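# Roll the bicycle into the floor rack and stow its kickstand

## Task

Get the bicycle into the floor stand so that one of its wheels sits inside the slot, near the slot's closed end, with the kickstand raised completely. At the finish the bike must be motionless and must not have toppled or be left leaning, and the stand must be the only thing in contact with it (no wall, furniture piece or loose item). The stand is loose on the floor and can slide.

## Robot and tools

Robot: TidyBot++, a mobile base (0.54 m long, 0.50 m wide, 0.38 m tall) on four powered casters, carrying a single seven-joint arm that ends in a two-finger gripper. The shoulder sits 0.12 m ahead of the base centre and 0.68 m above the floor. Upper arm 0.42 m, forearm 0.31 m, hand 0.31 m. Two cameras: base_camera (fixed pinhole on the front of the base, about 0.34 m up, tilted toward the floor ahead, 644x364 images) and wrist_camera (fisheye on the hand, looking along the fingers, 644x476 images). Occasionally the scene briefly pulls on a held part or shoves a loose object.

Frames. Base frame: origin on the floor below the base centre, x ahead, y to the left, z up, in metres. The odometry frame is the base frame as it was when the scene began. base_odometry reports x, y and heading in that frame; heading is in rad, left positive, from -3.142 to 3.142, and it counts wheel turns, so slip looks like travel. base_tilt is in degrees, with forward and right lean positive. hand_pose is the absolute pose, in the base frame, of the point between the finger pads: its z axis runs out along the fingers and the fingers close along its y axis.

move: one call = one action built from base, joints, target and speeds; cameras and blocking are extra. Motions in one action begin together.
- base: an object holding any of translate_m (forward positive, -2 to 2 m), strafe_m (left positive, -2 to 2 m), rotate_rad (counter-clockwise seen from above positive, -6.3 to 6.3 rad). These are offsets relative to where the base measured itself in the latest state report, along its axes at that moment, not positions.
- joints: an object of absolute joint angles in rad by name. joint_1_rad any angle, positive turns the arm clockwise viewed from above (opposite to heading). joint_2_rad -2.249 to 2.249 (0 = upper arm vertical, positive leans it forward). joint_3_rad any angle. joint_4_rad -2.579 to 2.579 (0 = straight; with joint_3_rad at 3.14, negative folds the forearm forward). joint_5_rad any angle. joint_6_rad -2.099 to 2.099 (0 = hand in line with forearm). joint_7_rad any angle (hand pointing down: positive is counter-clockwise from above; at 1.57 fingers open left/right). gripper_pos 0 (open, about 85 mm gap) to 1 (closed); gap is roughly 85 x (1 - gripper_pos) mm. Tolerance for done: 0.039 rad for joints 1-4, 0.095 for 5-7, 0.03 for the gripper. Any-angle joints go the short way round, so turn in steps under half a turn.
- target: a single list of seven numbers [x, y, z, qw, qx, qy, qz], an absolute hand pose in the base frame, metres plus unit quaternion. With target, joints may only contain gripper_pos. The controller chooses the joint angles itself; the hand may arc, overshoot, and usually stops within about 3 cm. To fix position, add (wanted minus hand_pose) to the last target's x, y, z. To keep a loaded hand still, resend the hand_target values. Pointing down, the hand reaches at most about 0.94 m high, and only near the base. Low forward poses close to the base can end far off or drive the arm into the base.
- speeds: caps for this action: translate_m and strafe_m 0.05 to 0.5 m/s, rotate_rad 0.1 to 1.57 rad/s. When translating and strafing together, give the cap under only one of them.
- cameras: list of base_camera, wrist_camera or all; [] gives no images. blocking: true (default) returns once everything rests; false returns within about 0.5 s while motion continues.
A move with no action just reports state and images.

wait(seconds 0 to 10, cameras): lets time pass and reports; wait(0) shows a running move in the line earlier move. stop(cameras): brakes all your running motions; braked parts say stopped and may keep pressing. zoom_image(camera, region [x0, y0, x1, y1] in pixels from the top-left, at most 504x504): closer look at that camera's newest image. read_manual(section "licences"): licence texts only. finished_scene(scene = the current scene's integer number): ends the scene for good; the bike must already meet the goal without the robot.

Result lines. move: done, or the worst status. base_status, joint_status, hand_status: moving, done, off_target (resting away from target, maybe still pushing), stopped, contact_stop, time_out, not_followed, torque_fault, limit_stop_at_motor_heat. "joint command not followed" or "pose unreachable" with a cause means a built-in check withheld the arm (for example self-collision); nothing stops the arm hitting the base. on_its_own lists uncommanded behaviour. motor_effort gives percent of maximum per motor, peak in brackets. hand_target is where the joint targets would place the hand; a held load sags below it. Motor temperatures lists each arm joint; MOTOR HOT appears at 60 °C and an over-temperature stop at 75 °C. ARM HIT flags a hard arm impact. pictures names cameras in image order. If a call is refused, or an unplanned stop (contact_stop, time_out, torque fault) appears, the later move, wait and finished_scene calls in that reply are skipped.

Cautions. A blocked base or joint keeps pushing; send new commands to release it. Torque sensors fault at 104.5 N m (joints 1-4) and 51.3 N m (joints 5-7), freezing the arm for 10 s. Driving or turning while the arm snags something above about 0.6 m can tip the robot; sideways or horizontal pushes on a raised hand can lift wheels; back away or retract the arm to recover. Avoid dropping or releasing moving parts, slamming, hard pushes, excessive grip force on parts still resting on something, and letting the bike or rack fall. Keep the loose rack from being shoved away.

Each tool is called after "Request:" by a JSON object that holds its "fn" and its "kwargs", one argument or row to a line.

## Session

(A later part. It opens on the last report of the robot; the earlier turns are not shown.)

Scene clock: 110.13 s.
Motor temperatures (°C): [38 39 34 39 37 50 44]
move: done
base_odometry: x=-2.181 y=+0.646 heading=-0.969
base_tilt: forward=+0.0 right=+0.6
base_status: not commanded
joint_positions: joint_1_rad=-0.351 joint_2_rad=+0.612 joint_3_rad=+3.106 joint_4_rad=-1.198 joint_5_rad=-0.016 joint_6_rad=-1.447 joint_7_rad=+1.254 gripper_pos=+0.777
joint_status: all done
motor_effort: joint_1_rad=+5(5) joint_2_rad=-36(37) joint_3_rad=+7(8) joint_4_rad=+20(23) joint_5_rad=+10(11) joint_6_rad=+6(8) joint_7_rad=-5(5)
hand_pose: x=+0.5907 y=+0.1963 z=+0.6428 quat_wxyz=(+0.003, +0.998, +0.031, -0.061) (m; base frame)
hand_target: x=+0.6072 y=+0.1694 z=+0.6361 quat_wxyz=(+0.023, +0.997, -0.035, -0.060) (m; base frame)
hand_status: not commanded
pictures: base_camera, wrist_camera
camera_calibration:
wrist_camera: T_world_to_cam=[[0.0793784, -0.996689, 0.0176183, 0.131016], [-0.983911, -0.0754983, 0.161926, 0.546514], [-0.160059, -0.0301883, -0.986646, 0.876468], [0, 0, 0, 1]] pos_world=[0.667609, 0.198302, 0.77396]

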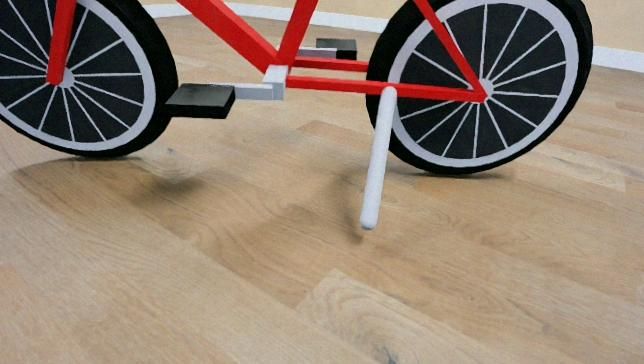

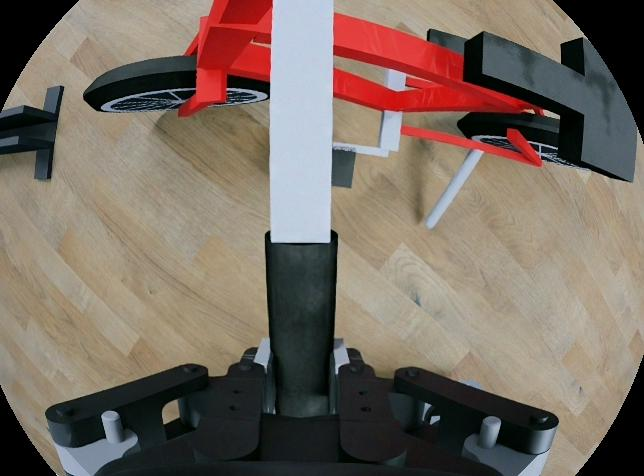

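Request:
{"fn": "move", "kwargs": {
  "joints": {"joint_1_rad":-0.33,"joint_2_rad":0.71,"joint_3_rad":3.14,"joint_4_rad":-1.02,"joint_5_rad":0,"joint_6_rad":-1.56,"joint_7_rad":1.10}
}}

Request:
{"fn": "zoom_image", "kwargs": {
  "camera": "wrist_camera",
  "region": [0, 0, 400, 300]
}}

Scene clock: 111.60 s.
Motor temperatures (°C): [38 39 34 39 37 50 44]
move: done
base_odometry: x=-2.181 y=+0.646 heading=-0.969
base_tilt: forward=+0.0 right=+0.6
base_status: not commanded
joint_positions: joint_1_rad=-0.351 joint_2_rad=+0.674 joint_3_rad=+3.106 joint_4_rad=-1.040 joint_5_rad=-0.022 joint_6_rad=-1.543 joint_7_rad=+1.182 gripper_pos=+0.777
joint_status: all done
motor_effort: joint_1_rad=+4(6) joint_2_rad=-37(38) joint_3_rad=+6(7) joint_4_rad=+19(22) joint_5_rad=+9(12) joint_6_rad=+5(6) joint_7_rad=-4(5)
hand_pose: x=+0.6152 y=+0.2073 z=+0.6575 quat_wxyz=(+0.001, +0.998, -0.005, -0.061) (m; base frame)
hand_target: x=+0.6279 y=+0.1765 z=+0.6432 quat_wxyz=(+0.028, +0.995, -0.069, -0.068) (m; base frame)
hand_status: not commanded
pictures: base_camera, wrist_camera
camera_calibration:
wrist_camera: T_world_to_cam=[[0.00690926, -0.999815, 0.0179372, 0.184782], [-0.986563, -0.00388734, 0.163336, 0.554926], [-0.163237, -0.0188247, -0.986407, 0.894663], [0, 0, 0, 1]] pos_world=[0.692234, 0.203747, 0.788548]

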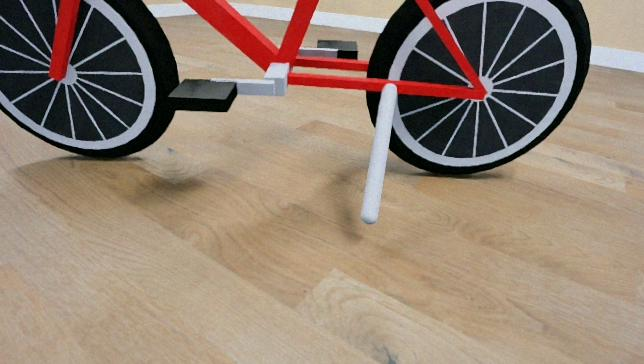

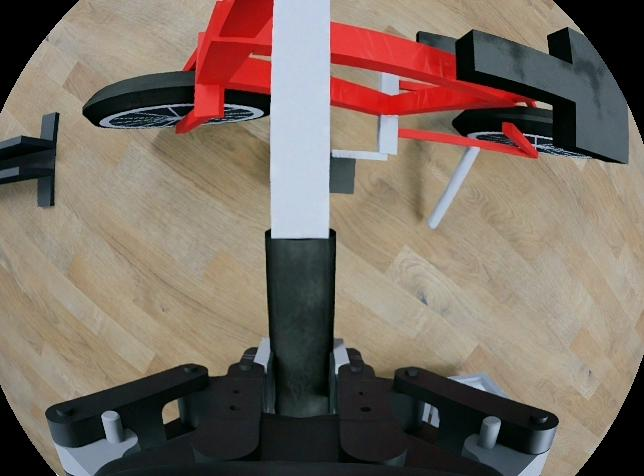

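Scaled by 1.260.

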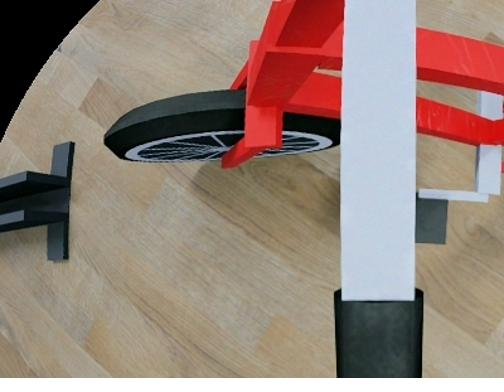

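Request:
{"fn": "zoom_image", "kwargs": {
  "camera": "base_camera",
  "region": [0, 80, 250, 200]
}}

Request:
{"fn": "zoom_image", "kwargs": {
  "camera": "base_camera",
  "region": [350, 80, 600, 240]
}}

Scaled by 2.016.

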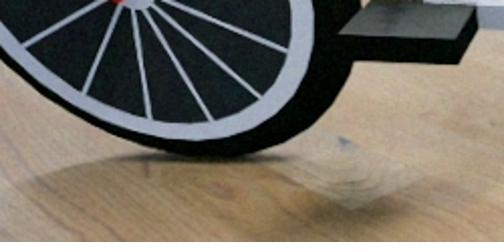

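Scaled by 2.016.

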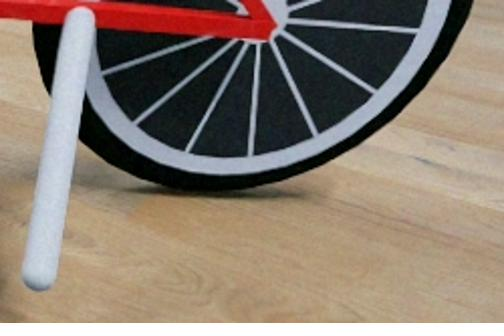

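Request:
{"fn": "move", "kwargs": {
  "joints": {"joint_1_rad":-0.41,"joint_2_rad":0.73,"joint_3_rad":3.14,"joint_4_rad":-0.985,"joint_5_rad":0,"joint_6_rad":-1.575,"joint_7_rad":0.92}
}}

Scene clock: 114.03 s.
Motor temperatures (°C): [38 39 34 39 37 50 44]
move: done
base_odometry: x=-2.181 y=+0.646 heading=-0.969
base_tilt: forward=+0.0 right=+0.6
base_status: not commanded
joint_positions: joint_1_rad=-0.431 joint_2_rad=+0.692 joint_3_rad=+3.106 joint_4_rad=-1.001 joint_5_rad=-0.031 joint_6_rad=-1.557 joint_7_rad=+0.994 gripper_pos=+0.777
joint_status: all done
motor_effort: joint_1_rad=+5(7) joint_2_rad=-37(38) joint_3_rad=+7(8) joint_4_rad=+17(20) joint_5_rad=+11(13) joint_6_rad=+2(6) joint_7_rad=-3(5)
hand_pose: x=+0.6040 y=+0.2525 z=+0.6588 quat_wxyz=(+0.003, +0.996, -0.059, -0.060) (m; base frame)
hand_target: x=+0.6186 y=+0.2194 z=+0.6423 quat_wxyz=(+0.037, +0.990, -0.119, -0.064) (m; base frame)
hand_status: not commanded
pictures: base_camera, wrist_camera
camera_calibration:
wrist_camera: T_world_to_cam=[[-0.100599, -0.994489, 0.029506, 0.285954], [-0.981532, 0.104051, 0.160528, 0.515484], [-0.162713, -0.0128122, -0.98659, 0.893183], [0, 0, 0, 1]] pos_world=[0.680063, 0.242185, 0.790019]

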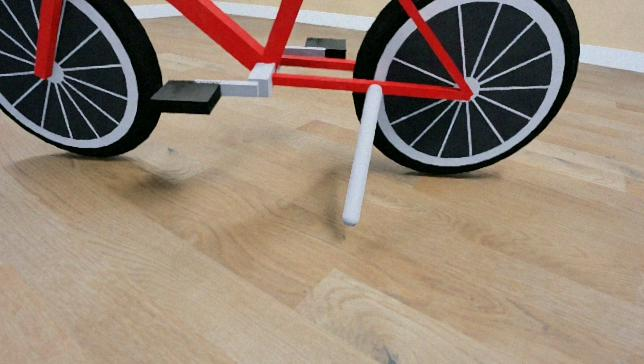

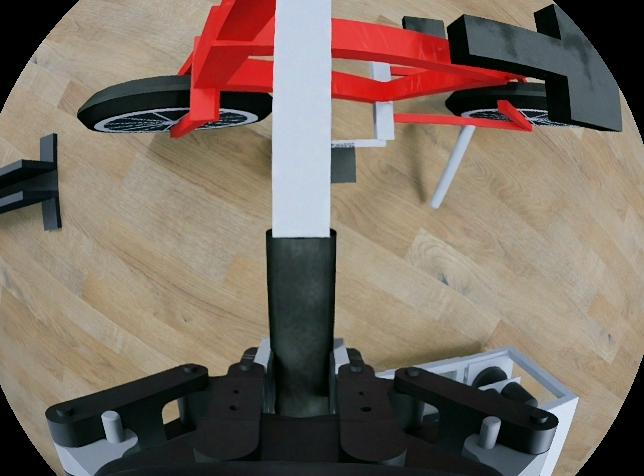

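Request:
{"fn": "move", "kwargs": {
  "base": {"strafe_m":-0.3,"translate_m":-0.045},
  "speeds": {"strafe_m":0.1}
}}

Request:
{"fn": "zoom_image", "kwargs": {
  "camera": "wrist_camera",
  "region": [0, 0, 400, 300]
}}

Scene clock: 117.83 s.
Motor temperatures (°C): [38 39 34 39 37 50 44]
move: done
base_odometry: x=-2.454 y=+0.513 heading=-0.969
base_tilt: forward=+0.0 right=+0.6
base_status: done
joint_positions: joint_1_rad=-0.434 joint_2_rad=+0.714 joint_3_rad=+3.102 joint_4_rad=-0.996 joint_5_rad=-0.037 joint_6_rad=-1.568 joint_7_rad=+0.985 gripper_pos=+0.778
joint_status: not commanded
motor_effort: joint_1_rad=+5(9) joint_2_rad=-37(42) joint_3_rad=+7(10) joint_4_rad=+17(19) joint_5_rad=+12(13) joint_6_rad=+2(4) joint_7_rad=-3(4)
hand_pose: x=+0.5994 y=+0.2560 z=+0.6490 quat_wxyz=(+0.007, +0.995, -0.061, -0.075) (m; base frame)
hand_target: x=+0.6186 y=+0.2194 z=+0.6423 quat_wxyz=(+0.037, +0.990, -0.119, -0.064) (m; base frame)
hand_status: not commanded
pictures: base_camera, wrist_camera
camera_calibration:
wrist_camera: T_world_to_cam=[[-0.102585, -0.994018, 0.0374728, 0.285139], [-0.976122, 0.107846, 0.188559, 0.489698], [-0.191472, -0.0172348, -0.981347, 0.897839], [0, 0, 0, 1]] pos_world=[0.679168, 0.246096, 0.778069]

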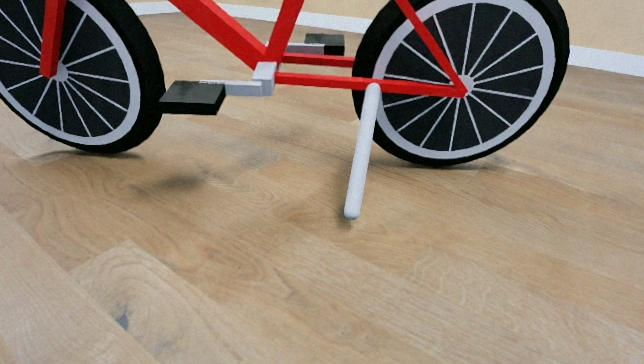

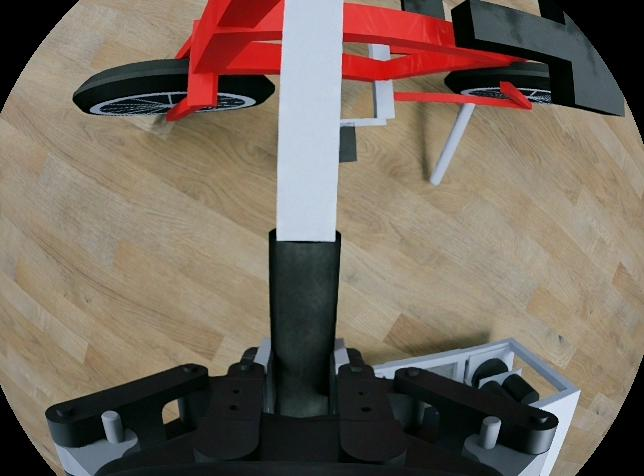

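Scaled by 1.260.

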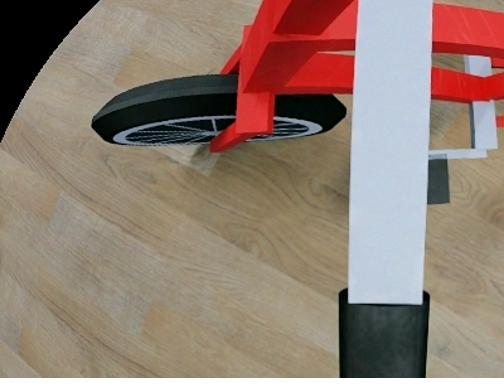

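Request:
{"fn": "move", "kwargs": {
  "joints": {"joint_1_rad":-0.30,"joint_2_rad":0.71,"joint_3_rad":3.14,"joint_4_rad":-1.02,"joint_5_rad":0,"joint_6_rad":-1.56,"joint_7_rad":1.34}
}}

Scene clock: 119.87 s.
Motor temperatures (°C): [38 40 34 39 37 50 44]
move: done
base_odometry: x=-2.454 y=+0.513 heading=-0.969
base_tilt: forward=+0.0 right=+0.6
base_status: not commanded
joint_positions: joint_1_rad=-0.324 joint_2_rad=+0.714 joint_3_rad=+3.104 joint_4_rad=-1.026 joint_5_rad=-0.038 joint_6_rad=-1.572 joint_7_rad=+1.317 gripper_pos=+0.778
joint_status: all done
motor_effort: joint_1_rad=+3(7) joint_2_rad=-39(45) joint_3_rad=+4(8) joint_4_rad=+19(20) joint_5_rad=+7(12) joint_6_rad=+3(6) joint_7_rad=-2(4)
hand_pose: x=+0.6140 y=+0.1970 z=+0.6410 quat_wxyz=(-0.004, +0.995, +0.049, -0.090) (m; base frame)
hand_target: x=+0.6329 y=+0.1611 z=+0.6432 quat_wxyz=(+0.019, +0.997, +0.035, -0.072) (m; base frame)
hand_status: not commanded
pictures: base_camera, wrist_camera
camera_calibration:
wrist_camera: T_world_to_cam=[[0.113846, -0.993495, -0.00251157, 0.120979], [-0.969314, -0.111629, 0.219017, 0.531379], [-0.217873, -0.0224997, -0.975718, 0.905382], [0, 0, 0, 1]] pos_world=[0.698559, 0.19988, 0.76732]

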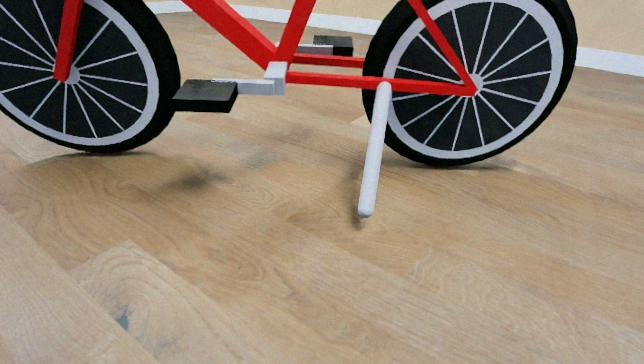

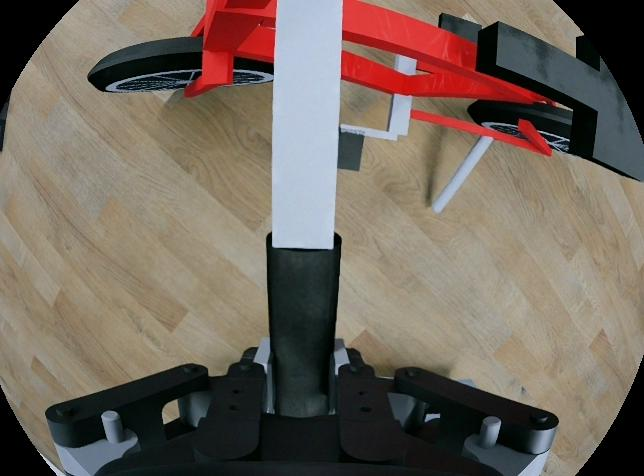

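Request:
{"fn": "move", "kwargs": {
  "joints": {"joint_1_rad":-0.29,"joint_2_rad":0.71,"joint_3_rad":3.14,"joint_4_rad":-1.02,"joint_5_rad":0,"joint_6_rad":-1.56,"joint_7_rad":1.43}
}}

Request:
{"fn": "move", "kwargs": {
  "base": {"strafe_m":0.3},
  "speeds": {"strafe_m":0.1}
}}

Scene clock: 122.50 s.
Motor temperatures (°C): [38 40 34 39 37 50 44]
move: done
base_odometry: x=-2.454 y=+0.513 heading=-0.969
base_tilt: forward=+0.0 right=+0.6
base_status: not commanded
joint_positions: joint_1_rad=-0.309 joint_2_rad=+0.719 joint_3_rad=+3.110 joint_4_rad=-1.029 joint_5_rad=-0.038 joint_6_rad=-1.572 joint_7_rad=+1.407 gripper_pos=+0.778
joint_status: all done
motor_effort: joint_1_rad=+2(4) joint_2_rad=-41(45) joint_3_rad=+4(4) joint_4_rad=+19(20) joint_5_rad=+5(7) joint_6_rad=+3(4) joint_7_rad=-2(3)
hand_pose: x=+0.6167 y=+0.1865 z=+0.6374 quat_wxyz=(-0.006, +0.992, +0.083, -0.093) (m; base frame)
hand_target: x=+0.6345 y=+0.1560 z=+0.6432 quat_wxyz=(+0.015, +0.994, +0.075, -0.073) (m; base frame)
hand_status: not commanded
pictures: base_camera, wrist_camera
camera_calibration:
wrist_camera: T_world_to_cam=[[0.18155, -0.983288, -0.0136106, 0.0736283], [-0.957876, -0.179956, 0.223808, 0.536251], [-0.222517, -0.0275951, -0.974538, 0.905321], [0, 0, 0, 1]] pos_world=[0.701744, 0.193882, 0.763254]

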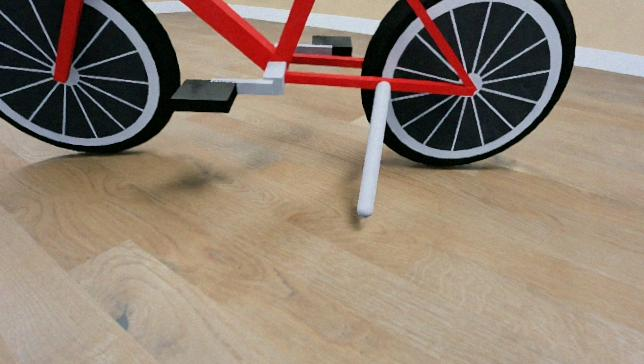

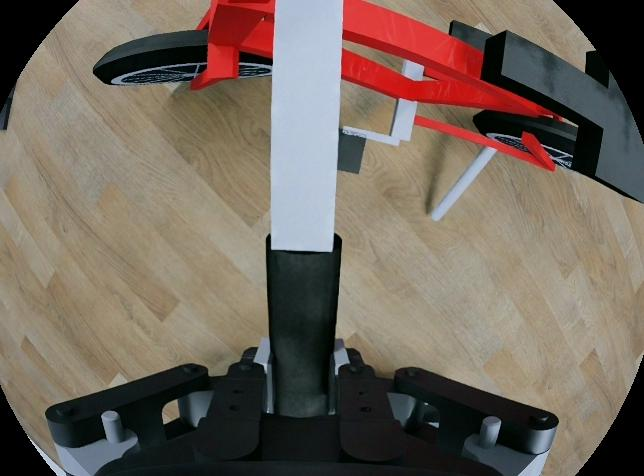

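Scene clock: 126.13 s.
Motor temperatures (°C): [38 40 34 39 37 50 44]
move: done
base_odometry: x=-2.207 y=+0.683 heading=-0.968
base_tilt: forward=+0.0 right=+0.6
base_status: done
joint_positions: joint_1_rad=-0.315 joint_2_rad=+0.695 joint_3_rad=+3.114 joint_4_rad=-1.029 joint_5_rad=-0.038 joint_6_rad=-1.578 joint_7_rad=+1.425 gripper_pos=+0.778
joint_status: not commanded
motor_effort: joint_1_rad=+3(8) joint_2_rad=-36(42) joint_3_rad=+4(7) joint_4_rad=+18(20) joint_5_rad=+5(9) joint_6_rad=+7(10) joint_7_rad=-4(5)
hand_pose: x=+0.6152 y=+0.1874 z=+0.6508 quat_wxyz=(-0.008, +0.992, +0.094, -0.084) (m; base frame)
hand_target: x=+0.6345 y=+0.1560 z=+0.6432 quat_wxyz=(+0.015, +0.994, +0.075, -0.073) (m; base frame)
hand_status: not commanded
pictures: base_camera, wrist_camera
camera_calibration:
wrist_camera: T_world_to_cam=[[0.202557, -0.979139, -0.0160781, 0.062851], [-0.957754, -0.201502, 0.205194, 0.548088], [-0.204153, -0.0261646, -0.978589, 0.909095], [0, 0, 0, 1]] pos_world=[0.697798, 0.195767, 0.778177]

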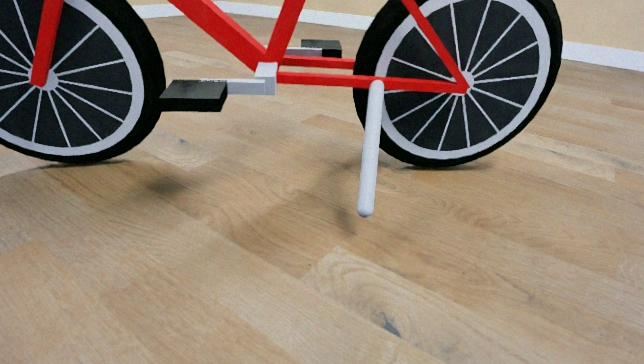

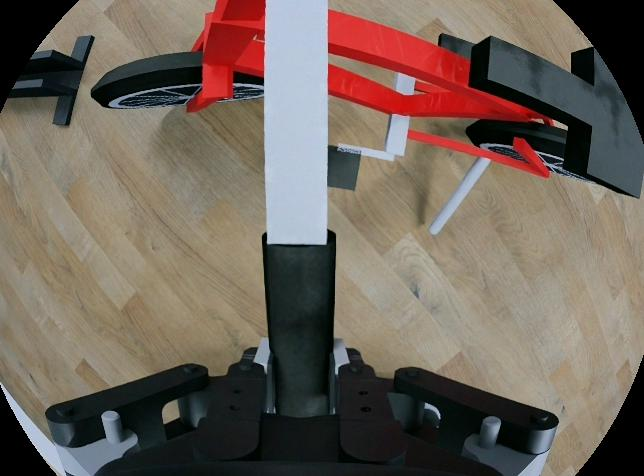

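Request:
{"fn": "move", "kwargs": {
  "joints": {"joint_1_rad":-0.34,"joint_2_rad":0.80,"joint_3_rad":3.14,"joint_4_rad":-0.84,"joint_5_rad":0,"joint_6_rad":-1.66,"joint_7_rad":1.17}
}}

Scene clock: 128.07 s.
Motor temperatures (°C): [38 40 34 39 37 50 44]
move: off_target
base_odometry: x=-2.207 y=+0.683 heading=-0.968
base_tilt: forward=+0.0 right=+0.6
base_status: not commanded
joint_positions: joint_1_rad=-0.347 joint_2_rad=+0.751 joint_3_rad=+3.114 joint_4_rad=-0.854 joint_5_rad=-0.038 joint_6_rad=-1.652 joint_7_rad=+1.251 gripper_pos=+0.778
joint_status: joint_2_rad off_target (ended at +0.751, target +0.800); the others done
motor_effort: joint_1_rad=+4(5) joint_2_rad=-37(38) joint_3_rad=+6(7) joint_4_rad=+18(21) joint_5_rad=+9(9) joint_6_rad=+6(8) joint_7_rad=-4(5)
hand_pose: x=+0.6418 y=+0.2148 z=+0.6701 quat_wxyz=(-0.007, +0.998, +0.024, -0.064) (m; base frame)
hand_target: x=+0.6522 y=+0.1908 z=+0.6458 quat_wxyz=(+0.028, +0.996, -0.030, -0.074) (m; base frame)
hand_status: not commanded
pictures: base_camera, wrist_camera
camera_calibration:
wrist_camera: T_world_to_cam=[[0.0651394, -0.997875, -0.00144267, 0.167026], [-0.983699, -0.0644567, 0.167874, 0.587301], [-0.16761, -0.00951605, -0.985807, 0.911923], [0, 0, 0, 1]] pos_world=[0.719695, 0.213204, 0.800629]

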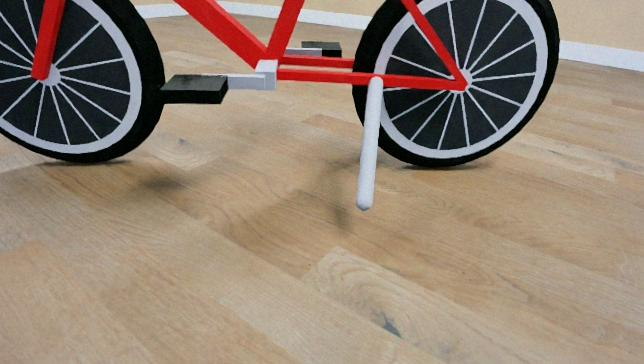

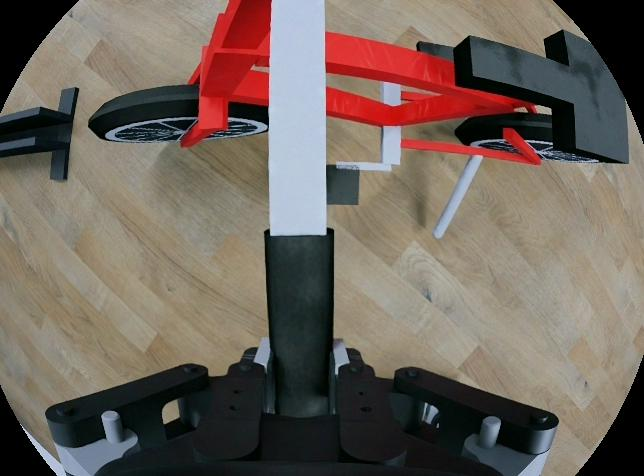

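Request:
{"fn": "zoom_image", "kwargs": {
  "camera": "wrist_camera",
  "region": [0, 50, 200, 200]
}}

Scaled by 2.520.

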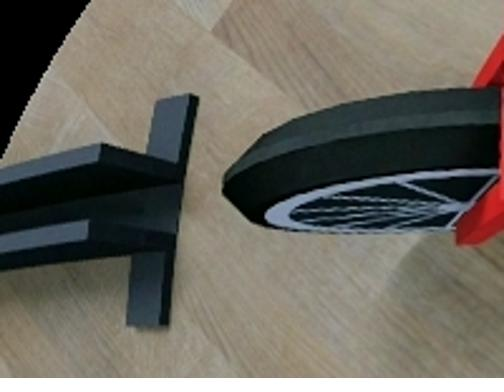

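Request:
{"fn": "move", "kwargs": {
  "joints": {"joint_1_rad":-0.375,"joint_2_rad":0.79,"joint_3_rad":3.14,"joint_4_rad":-0.84,"joint_5_rad":0,"joint_6_rad":-1.66,"joint_7_rad":1.02}
}}

Request:
{"fn": "move", "kwargs": {
  "base": {"strafe_m":0.13},
  "speeds": {"strafe_m":0.1}
}}

Request:
{"fn": "zoom_image", "kwargs": {
  "camera": "wrist_camera",
  "region": [0, 50, 200, 200]
}}

Scene clock: 129.70 s.
Motor temperatures (°C): [38 40 34 39 37 50 44]
move: off_target
base_odometry: x=-2.207 y=+0.683 heading=-0.968
base_tilt: forward=+0.0 right=+0.6
base_status: not commanded
joint_positions: joint_1_rad=-0.391 joint_2_rad=+0.750 joint_3_rad=+3.113 joint_4_rad=-0.844 joint_5_rad=-0.038 joint_6_rad=-1.659 joint_7_rad=+1.095 gripper_pos=+0.778
joint_status: joint_2_rad off_target (ended at +0.750, target +0.790); the others done
motor_effort: joint_1_rad=+5(6) joint_2_rad=-35(37) joint_3_rad=+6(8) joint_4_rad=+16(18) joint_5_rad=+10(11) joint_6_rad=+5(8) joint_7_rad=-4(6)
hand_pose: x=+0.6325 y=+0.2390 z=+0.6737 quat_wxyz=(-0.002, +0.998, -0.031, -0.062) (m; base frame)
hand_target: x=+0.6455 y=+0.2094 z=+0.6515 quat_wxyz=(+0.033, +0.993, -0.087, -0.067) (m; base frame)
hand_status: not commanded
pictures: base_camera, wrist_camera
camera_calibration:
wrist_camera: T_world_to_cam=[[-0.0441191, -0.998904, 0.0156007, 0.249642], [-0.98515, 0.0460946, 0.165391, 0.555314], [-0.165929, -0.00807215, -0.986105, 0.912979], [0, 0, 0, 1]] pos_world=[0.709571, 0.231141, 0.804555]

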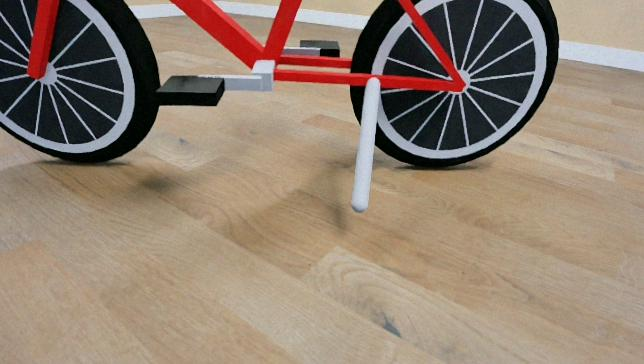

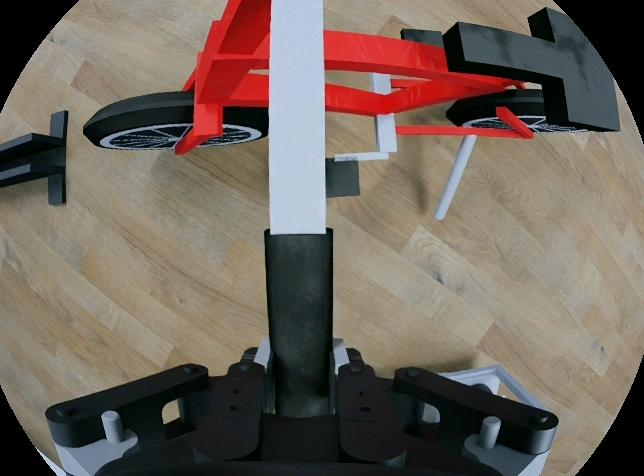

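Scene clock: 131.60 s.
Motor temperatures (°C): [38 40 34 39 37 50 44]
move: done
base_odometry: x=-2.100 y=+0.757 heading=-0.968
base_tilt: forward=+0.0 right=+0.6
base_status: done
joint_positions: joint_1_rad=-0.403 joint_2_rad=+0.759 joint_3_rad=+3.109 joint_4_rad=-0.844 joint_5_rad=-0.038 joint_6_rad=-1.670 joint_7_rad=+1.085 gripper_pos=+0.778
joint_status: not commanded
motor_effort: joint_1_rad=+4(8) joint_2_rad=-36(41) joint_3_rad=+6(8) joint_4_rad=+16(17) joint_5_rad=+9(12) joint_6_rad=+3(8) joint_7_rad=-3(4)
hand_pose: x=+0.6258 y=+0.2452 z=+0.6690 quat_wxyz=(+0.002, +0.997, -0.028, -0.072) (m; base frame)
hand_target: x=+0.6455 y=+0.2094 z=+0.6515 quat_wxyz=(+0.033, +0.993, -0.087, -0.067) (m; base frame)
hand_status: not commanded
pictures: base_camera, wrist_camera
camera_calibration:
wrist_camera: T_world_to_cam=[[-0.0380789, -0.999009, 0.0230293, 0.246884], [-0.981966, 0.0416802, 0.184406, 0.535547], [-0.185184, -0.015592, -0.98258, 0.918826], [0, 0, 0, 1]] pos_world=[0.705442, 0.238644, 0.798376]

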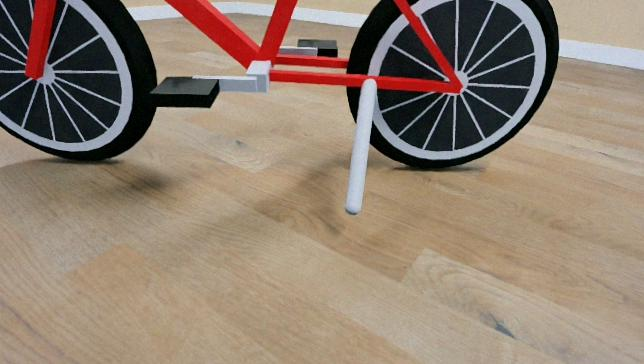

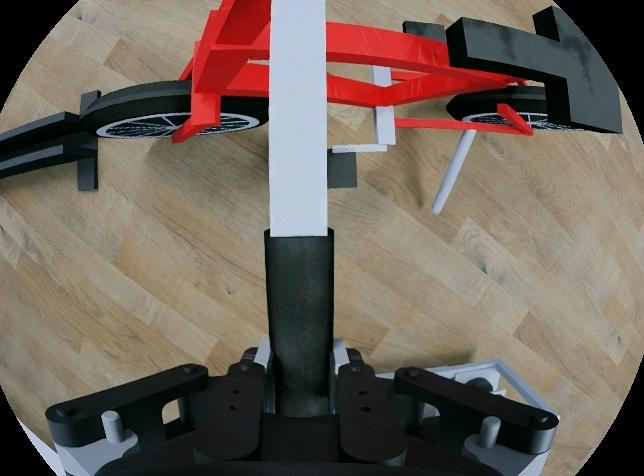

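Scaled by 2.520.

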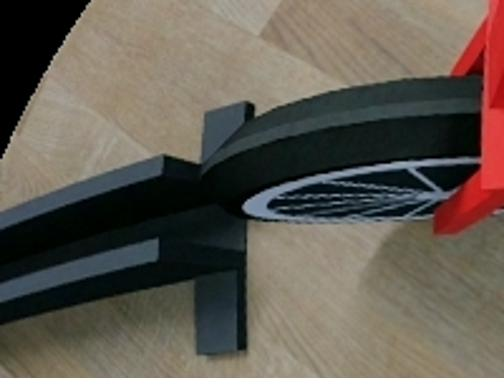

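Request:
{"fn": "move", "kwargs": {
  "joints": {"joint_1_rad":-0.42,"joint_2_rad":0.80,"joint_3_rad":3.14,"joint_4_rad":-0.82,"joint_5_rad":0,"joint_6_rad":-1.68,"joint_7_rad":0.86}
}}

Request:
{"fn": "move", "kwargs": {
  "base": {"strafe_m":-0.14},
  "speeds": {"strafe_m":0.1}
}}

Request:
{"fn": "move", "kwargs": {
  "joints": {"joint_1_rad":-0.37,"joint_2_rad":0.82,"joint_3_rad":3.14,"joint_4_rad":-0.80,"joint_5_rad":0,"joint_6_rad":-1.68,"joint_7_rad":1.12}
}}

Request:
{"fn": "zoom_image", "kwargs": {
  "camera": "wrist_camera",
  "region": [0, 50, 280, 200]
}}

Request:
{"fn": "zoom_image", "kwargs": {
  "camera": "base_camera",
  "region": [0, 80, 250, 200]
}}

Scene clock: 133.17 s.
Motor temperatures (°C): [38 40 34 39 37 50 44]
move: off_target
base_odometry: x=-2.100 y=+0.757 heading=-0.968
base_tilt: forward=+0.0 right=+0.6
base_status: not commanded
joint_positions: joint_1_rad=-0.441 joint_2_rad=+0.760 joint_3_rad=+3.109 joint_4_rad=-0.822 joint_5_rad=-0.038 joint_6_rad=-1.670 joint_7_rad=+0.929 gripper_pos=+0.778
joint_status: joint_2_rad off_target (ended at +0.760, target +0.800); the others done
motor_effort: joint_1_rad=+4(6) joint_2_rad=-36(38) joint_3_rad=+6(8) joint_4_rad=+16(16) joint_5_rad=+11(13) joint_6_rad=+3(4) joint_7_rad=-3(5)
hand_pose: x=+0.6224 y=+0.2669 z=+0.6747 quat_wxyz=(+0.003, +0.994, -0.087, -0.063) (m; base frame)
hand_target: x=+0.6356 y=+0.2329 z=+0.6521 quat_wxyz=(+0.042, +0.986, -0.144, -0.067) (m; base frame)
hand_status: not commanded
pictures: base_camera, wrist_camera
camera_calibration:
wrist_camera: T_world_to_cam=[[-0.155034, -0.987358, 0.0330027, 0.33128], [-0.973475, 0.158374, 0.165117, 0.506783], [-0.168257, -0.0065285, -0.985722, 0.913301], [0, 0, 0, 1]] pos_world=[0.69837, 0.252793, 0.805649]

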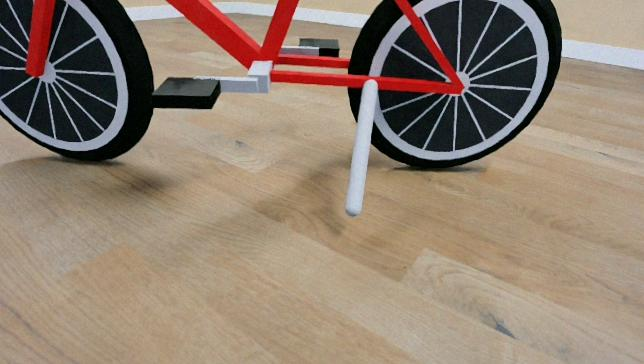

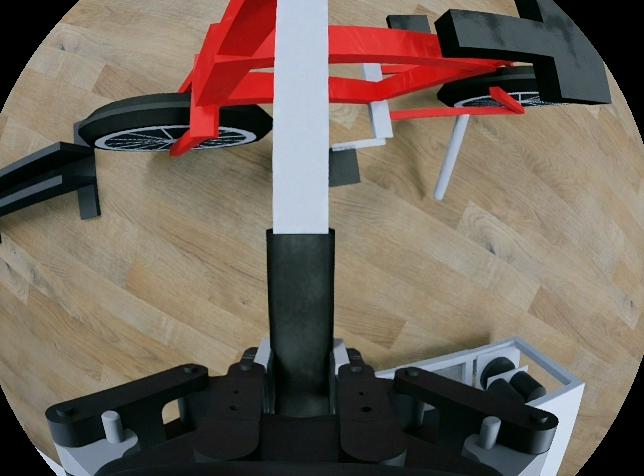

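Scene clock: 135.17 s.
Motor temperatures (°C): [38 40 34 39 37 50 44]
move: done
base_odometry: x=-2.215 y=+0.677 heading=-0.968
base_tilt: forward=+0.0 right=+0.6
base_status: done
joint_positions: joint_1_rad=-0.446 joint_2_rad=+0.760 joint_3_rad=+3.103 joint_4_rad=-0.816 joint_5_rad=-0.041 joint_6_rad=-1.677 joint_7_rad=+0.924 gripper_pos=+0.778
joint_status: not commanded
motor_effort: joint_1_rad=+7(9) joint_2_rad=-34(41) joint_3_rad=+7(9) joint_4_rad=+15(16) joint_5_rad=+12(13) joint_6_rad=+3(7) joint_7_rad=-3(4)
hand_pose: x=+0.6189 y=+0.2726 z=+0.6769 quat_wxyz=(+0.001, +0.994, -0.084, -0.065) (m; base frame)
hand_target: x=+0.6356 y=+0.2329 z=+0.6521 quat_wxyz=(+0.042, +0.986, -0.144, -0.067) (m; base frame)
hand_status: not commanded
pictures: base_camera, wrist_camera
camera_calibration:
wrist_camera: T_world_to_cam=[[-0.150271, -0.988237, 0.0284055, 0.336676], [-0.973472, 0.152918, 0.170204, 0.500238], [-0.172545, -0.00207529, -0.984999, 0.915846], [0, 0, 0, 1]] pos_world=[0.695585, 0.258121, 0.807402]

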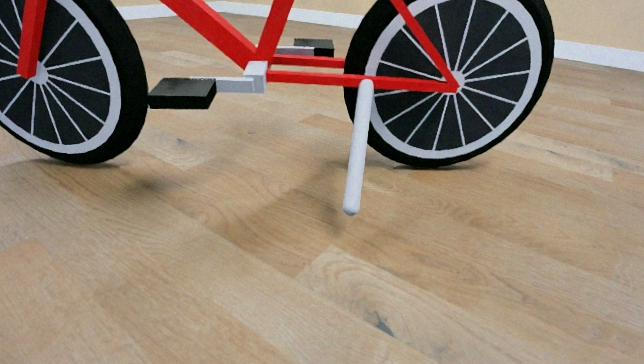

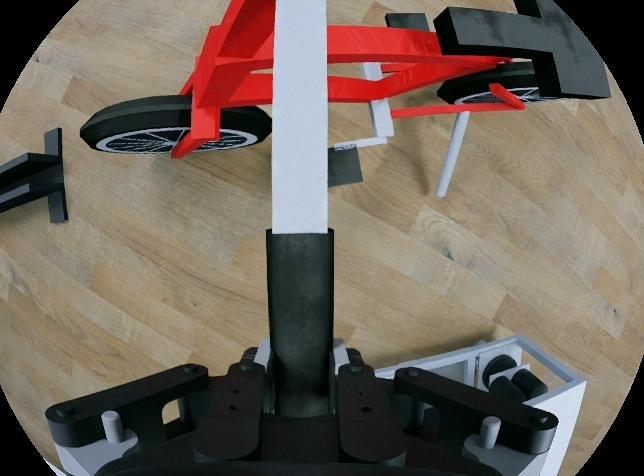

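Scene clock: 136.10 s.
Motor temperatures (°C): [38 40 34 39 37 50 44]
move: off_target
base_odometry: x=-2.215 y=+0.677 heading=-0.968
base_tilt: forward=+0.0 right=+0.6
base_status: not commanded
joint_positions: joint_1_rad=-0.399 joint_2_rad=+0.773 joint_3_rad=+3.103 joint_4_rad=-0.804 joint_5_rad=-0.041 joint_6_rad=-1.683 joint_7_rad=+1.116 gripper_pos=+0.778
joint_status: joint_2_rad off_target (ended at +0.773, target +0.820); the others done
motor_effort: joint_1_rad=+4(7) joint_2_rad=-35(38) joint_3_rad=+5(7) joint_4_rad=+16(18) joint_5_rad=+8(11) joint_6_rad=+5(6) joint_7_rad=-3(5)
hand_pose: x=+0.6332 y=+0.2492 z=+0.6734 quat_wxyz=(-0.006, +0.998, -0.013, -0.067) (m; base frame)
hand_target: x=+0.6520 y=+0.2089 z=+0.6460 quat_wxyz=(+0.031, +0.996, -0.040, -0.073) (m; base frame)
hand_status: not commanded
pictures: base_camera, wrist_camera
camera_calibration:
wrist_camera: T_world_to_cam=[[-0.00866084, -0.999946, 0.00574477, 0.244317], [-0.984473, 0.0095338, 0.175275, 0.557561], [-0.175321, -0.00413754, -0.984503, 0.916696], [0, 0, 0, 1]] pos_world=[0.711735, 0.242781, 0.803359]

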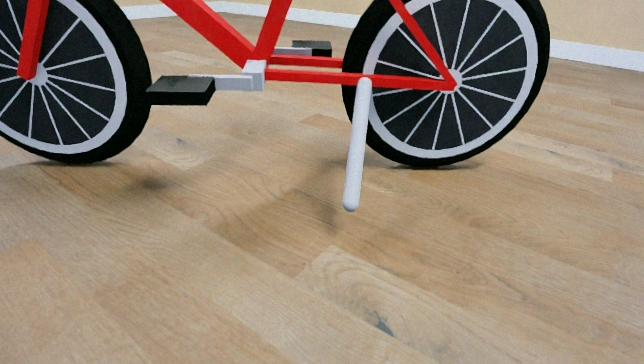

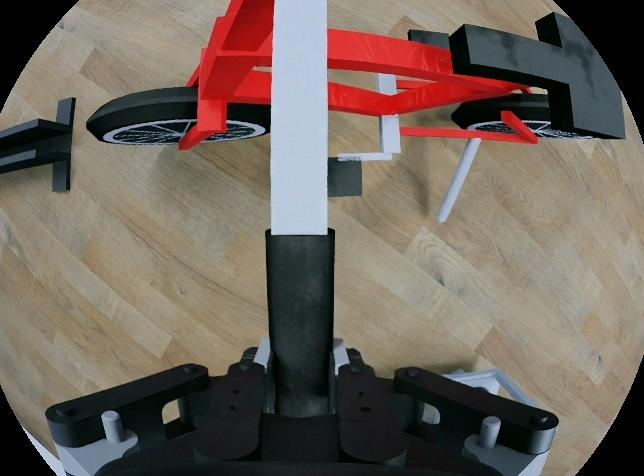

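Scaled by 1.800.

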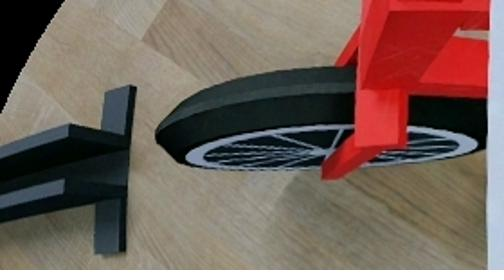

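Scaled by 2.016.

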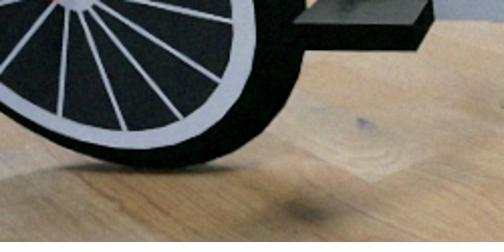

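Request:
{"fn": "move", "kwargs": {
  "joints": {"joint_1_rad":-0.355,"joint_2_rad":0.845,"joint_3_rad":3.14,"joint_4_rad":-0.76,"joint_5_rad":0,"joint_6_rad":-1.71,"joint_7_rad":1.18}
}}

Request:
{"fn": "move", "kwargs": {
  "base": {"strafe_m":0.15},
  "speeds": {"strafe_m":0.1}
}}

Request:
{"fn": "zoom_image", "kwargs": {
  "camera": "wrist_camera",
  "region": [0, 50, 280, 200]
}}

Scene clock: 137.20 s.
Motor temperatures (°C): [38 40 34 39 37 50 44]
move: off_target
base_odometry: x=-2.215 y=+0.677 heading=-0.968
base_tilt: forward=+0.0 right=+0.6
base_status: not commanded
joint_positions: joint_1_rad=-0.387 joint_2_rad=+0.791 joint_3_rad=+3.103 joint_4_rad=-0.766 joint_5_rad=-0.041 joint_6_rad=-1.705 joint_7_rad=+1.158 gripper_pos=+0.778
joint_status: joint_2_rad off_target (ended at +0.791, target +0.845); the others done
motor_effort: joint_1_rad=+3(5) joint_2_rad=-37(37) joint_3_rad=+5(5) joint_4_rad=+16(17) joint_5_rad=+7(9) joint_6_rad=+5(6) joint_7_rad=-2(3)
hand_pose: x=+0.6404 y=+0.2448 z=+0.6740 quat_wxyz=(-0.007, +0.998, +0.003, -0.069) (m; base frame)
hand_target: x=+0.6576 y=+0.2018 z=+0.6437 quat_wxyz=(+0.031, +0.996, -0.017, -0.081) (m; base frame)
hand_status: not commanded
pictures: base_camera, wrist_camera
camera_calibration:
wrist_camera: T_world_to_cam=[[0.022871, -0.999738, 0.000639173, 0.223188], [-0.983859, -0.0223942, 0.17754, 0.57053], [-0.177479, -0.00468936, -0.984113, 0.919821], [0, 0, 0, 1]] pos_world=[0.719465, 0.24022, 0.803774]

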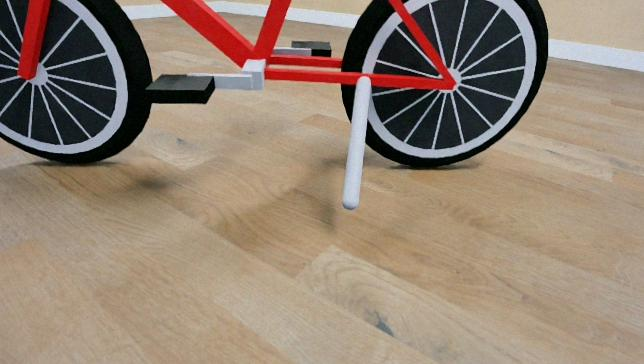

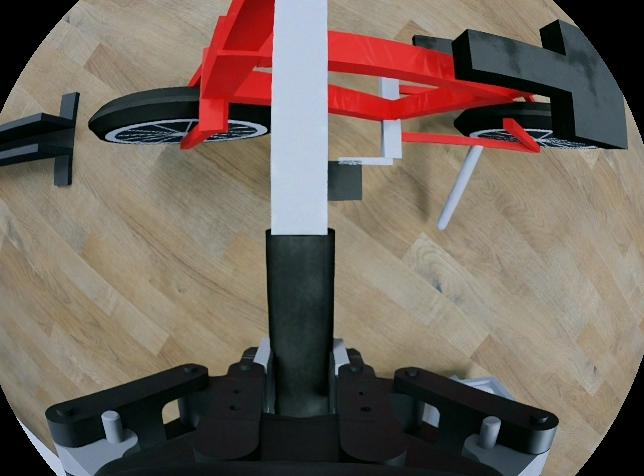

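Scene clock: 139.30 s.
Motor temperatures (°C): [38 40 34 39 37 50 44]
move: done
base_odometry: x=-2.092 y=+0.763 heading=-0.967
base_tilt: forward=+0.0 right=+0.6
base_status: done
joint_positions: joint_1_rad=-0.385 joint_2_rad=+0.799 joint_3_rad=+3.106 joint_4_rad=-0.761 joint_5_rad=-0.041 joint_6_rad=-1.720 joint_7_rad=+1.168 gripper_pos=+0.778
joint_status: not commanded
motor_effort: joint_1_rad=+4(8) joint_2_rad=-34(39) joint_3_rad=+5(7) joint_4_rad=+15(17) joint_5_rad=+8(10) joint_6_rad=+5(9) joint_7_rad=-3(4)
hand_pose: x=+0.6387 y=+0.2412 z=+0.6717 quat_wxyz=(-0.003, +0.997, +0.006, -0.076) (m; base frame)
hand_target: x=+0.6576 y=+0.2018 z=+0.6437 quat_wxyz=(+0.031, +0.996, -0.017, -0.081) (m; base frame)
hand_status: not commanded
pictures: base_camera, wrist_camera
camera_calibration:
wrist_camera: T_world_to_cam=[[0.0284775, -0.999566, 0.00753423, 0.211375], [-0.981026, -0.0265017, 0.192054, 0.558629], [-0.191771, -0.0128605, -0.981355, 0.926505], [0, 0, 0, 1]] pos_world=[0.719687, 0.238003, 0.800352]

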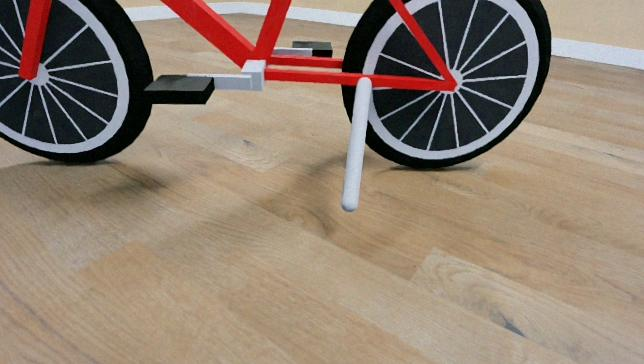

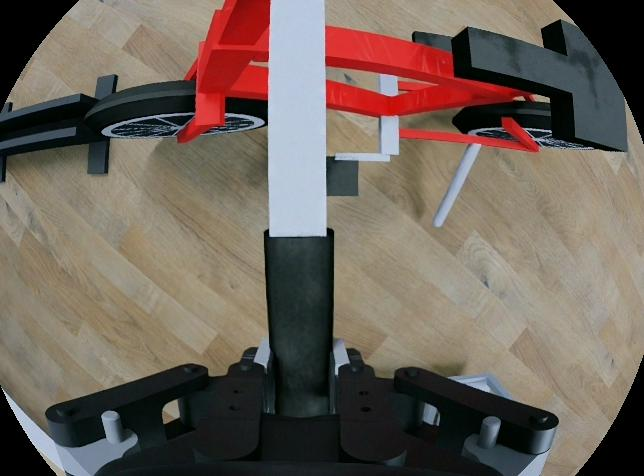

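Scaled by 1.800.

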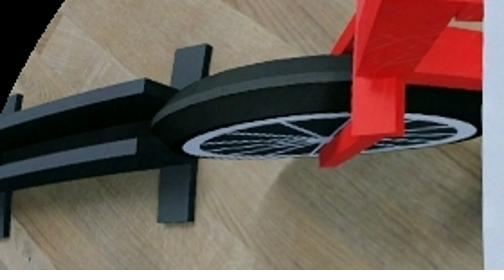

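Request:
{"fn": "move", "kwargs": {
  "joints": {"joint_1_rad":-0.365,"joint_2_rad":0.855,"joint_3_rad":3.14,"joint_4_rad":-0.745,"joint_5_rad":0,"joint_6_rad":-1.72,"joint_7_rad":1.13}
}}

Request:
{"fn": "move", "kwargs": {
  "base": {"strafe_m":0.07},
  "speeds": {"strafe_m":0.08}
}}

Request:
{"fn": "zoom_image", "kwargs": {
  "camera": "wrist_camera",
  "region": [0, 50, 280, 200]
}}

Scene clock: 140.30 s.
Motor temperatures (°C): [38 40 34 39 37 50 44]
move: off_target
base_odometry: x=-2.092 y=+0.763 heading=-0.967
base_tilt: forward=+0.0 right=+0.6
base_status: not commanded
joint_positions: joint_1_rad=-0.387 joint_2_rad=+0.802 joint_3_rad=+3.106 joint_4_rad=-0.748 joint_5_rad=-0.041 joint_6_rad=-1.721 joint_7_rad=+1.155 gripper_pos=+0.778
joint_status: joint_2_rad off_target (ended at +0.802, target +0.855); the others done
motor_effort: joint_1_rad=+3(4) joint_2_rad=-36(37) joint_3_rad=+5(6) joint_4_rad=+16(17) joint_5_rad=+8(9) joint_6_rad=+5(6) joint_7_rad=-2(3)
hand_pose: x=+0.6416 y=+0.2433 z=+0.6737 quat_wxyz=(-0.005, +0.997, +0.000, -0.072) (m; base frame)
hand_target: x=+0.6568 y=+0.2076 z=+0.6424 quat_wxyz=(+0.034, +0.995, -0.037, -0.082) (m; base frame)
hand_status: not commanded
pictures: base_camera, wrist_camera
camera_calibration:
wrist_camera: T_world_to_cam=[[0.0172701, -0.999832, 0.00611626, 0.221606], [-0.982711, -0.0158459, 0.184467, 0.564676], [-0.184339, -0.00919627, -0.98282, 0.924323], [0, 0, 0, 1]] pos_world=[0.721475, 0.239017, 0.802924]

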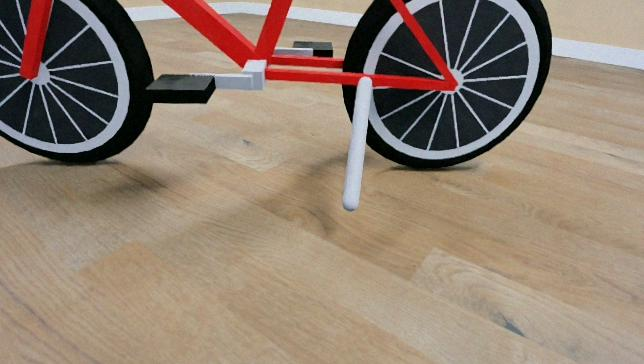

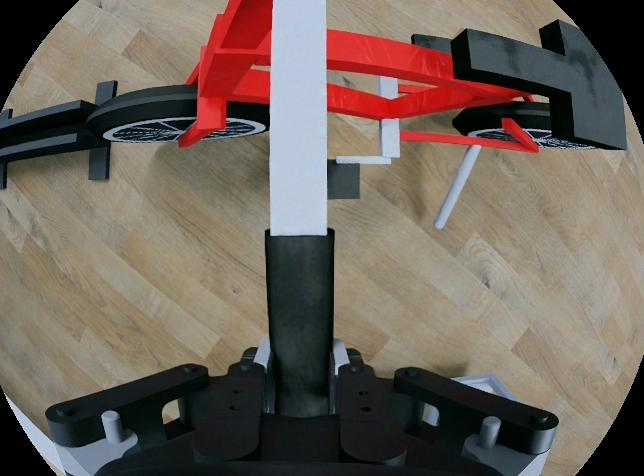

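Scene clock: 141.77 s.
Motor temperatures (°C): [38 40 34 39 37 50 44]
move: done
base_odometry: x=-2.034 y=+0.803 heading=-0.967
base_tilt: forward=+0.0 right=+0.6
base_status: done
joint_positions: joint_1_rad=-0.392 joint_2_rad=+0.806 joint_3_rad=+3.107 joint_4_rad=-0.745 joint_5_rad=-0.041 joint_6_rad=-1.730 joint_7_rad=+1.155 gripper_pos=+0.778
joint_status: not commanded
motor_effort: joint_1_rad=+4(8) joint_2_rad=-35(40) joint_3_rad=+5(8) joint_4_rad=+15(17) joint_5_rad=+8(10) joint_6_rad=+4(9) joint_7_rad=-3(4)
hand_pose: x=+0.6386 y=+0.2450 z=+0.6722 quat_wxyz=(-0.002, +0.997, +0.003, -0.077) (m; base frame)
hand_target: x=+0.6568 y=+0.2076 z=+0.6424 quat_wxyz=(+0.034, +0.995, -0.037, -0.082) (m; base frame)
hand_status: not commanded
pictures: base_camera, wrist_camera
camera_calibration:
wrist_camera: T_world_to_cam=[[0.0226161, -0.99969, 0.0103827, 0.217006], [-0.980851, -0.0201781, 0.193711, 0.55574], [-0.193442, -0.0145649, -0.981004, 0.928308], [0, 0, 0, 1]] pos_world=[0.719764, 0.241673, 0.800768]

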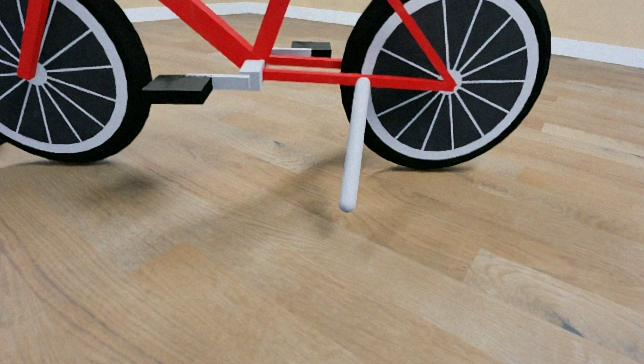

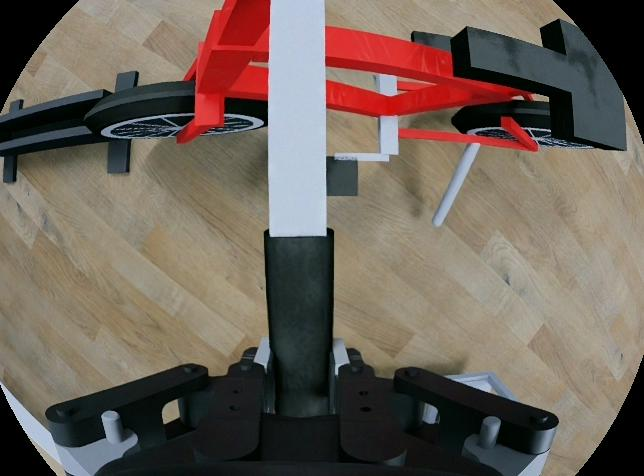

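Scaled by 1.800.

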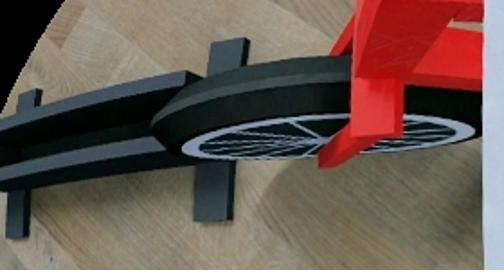

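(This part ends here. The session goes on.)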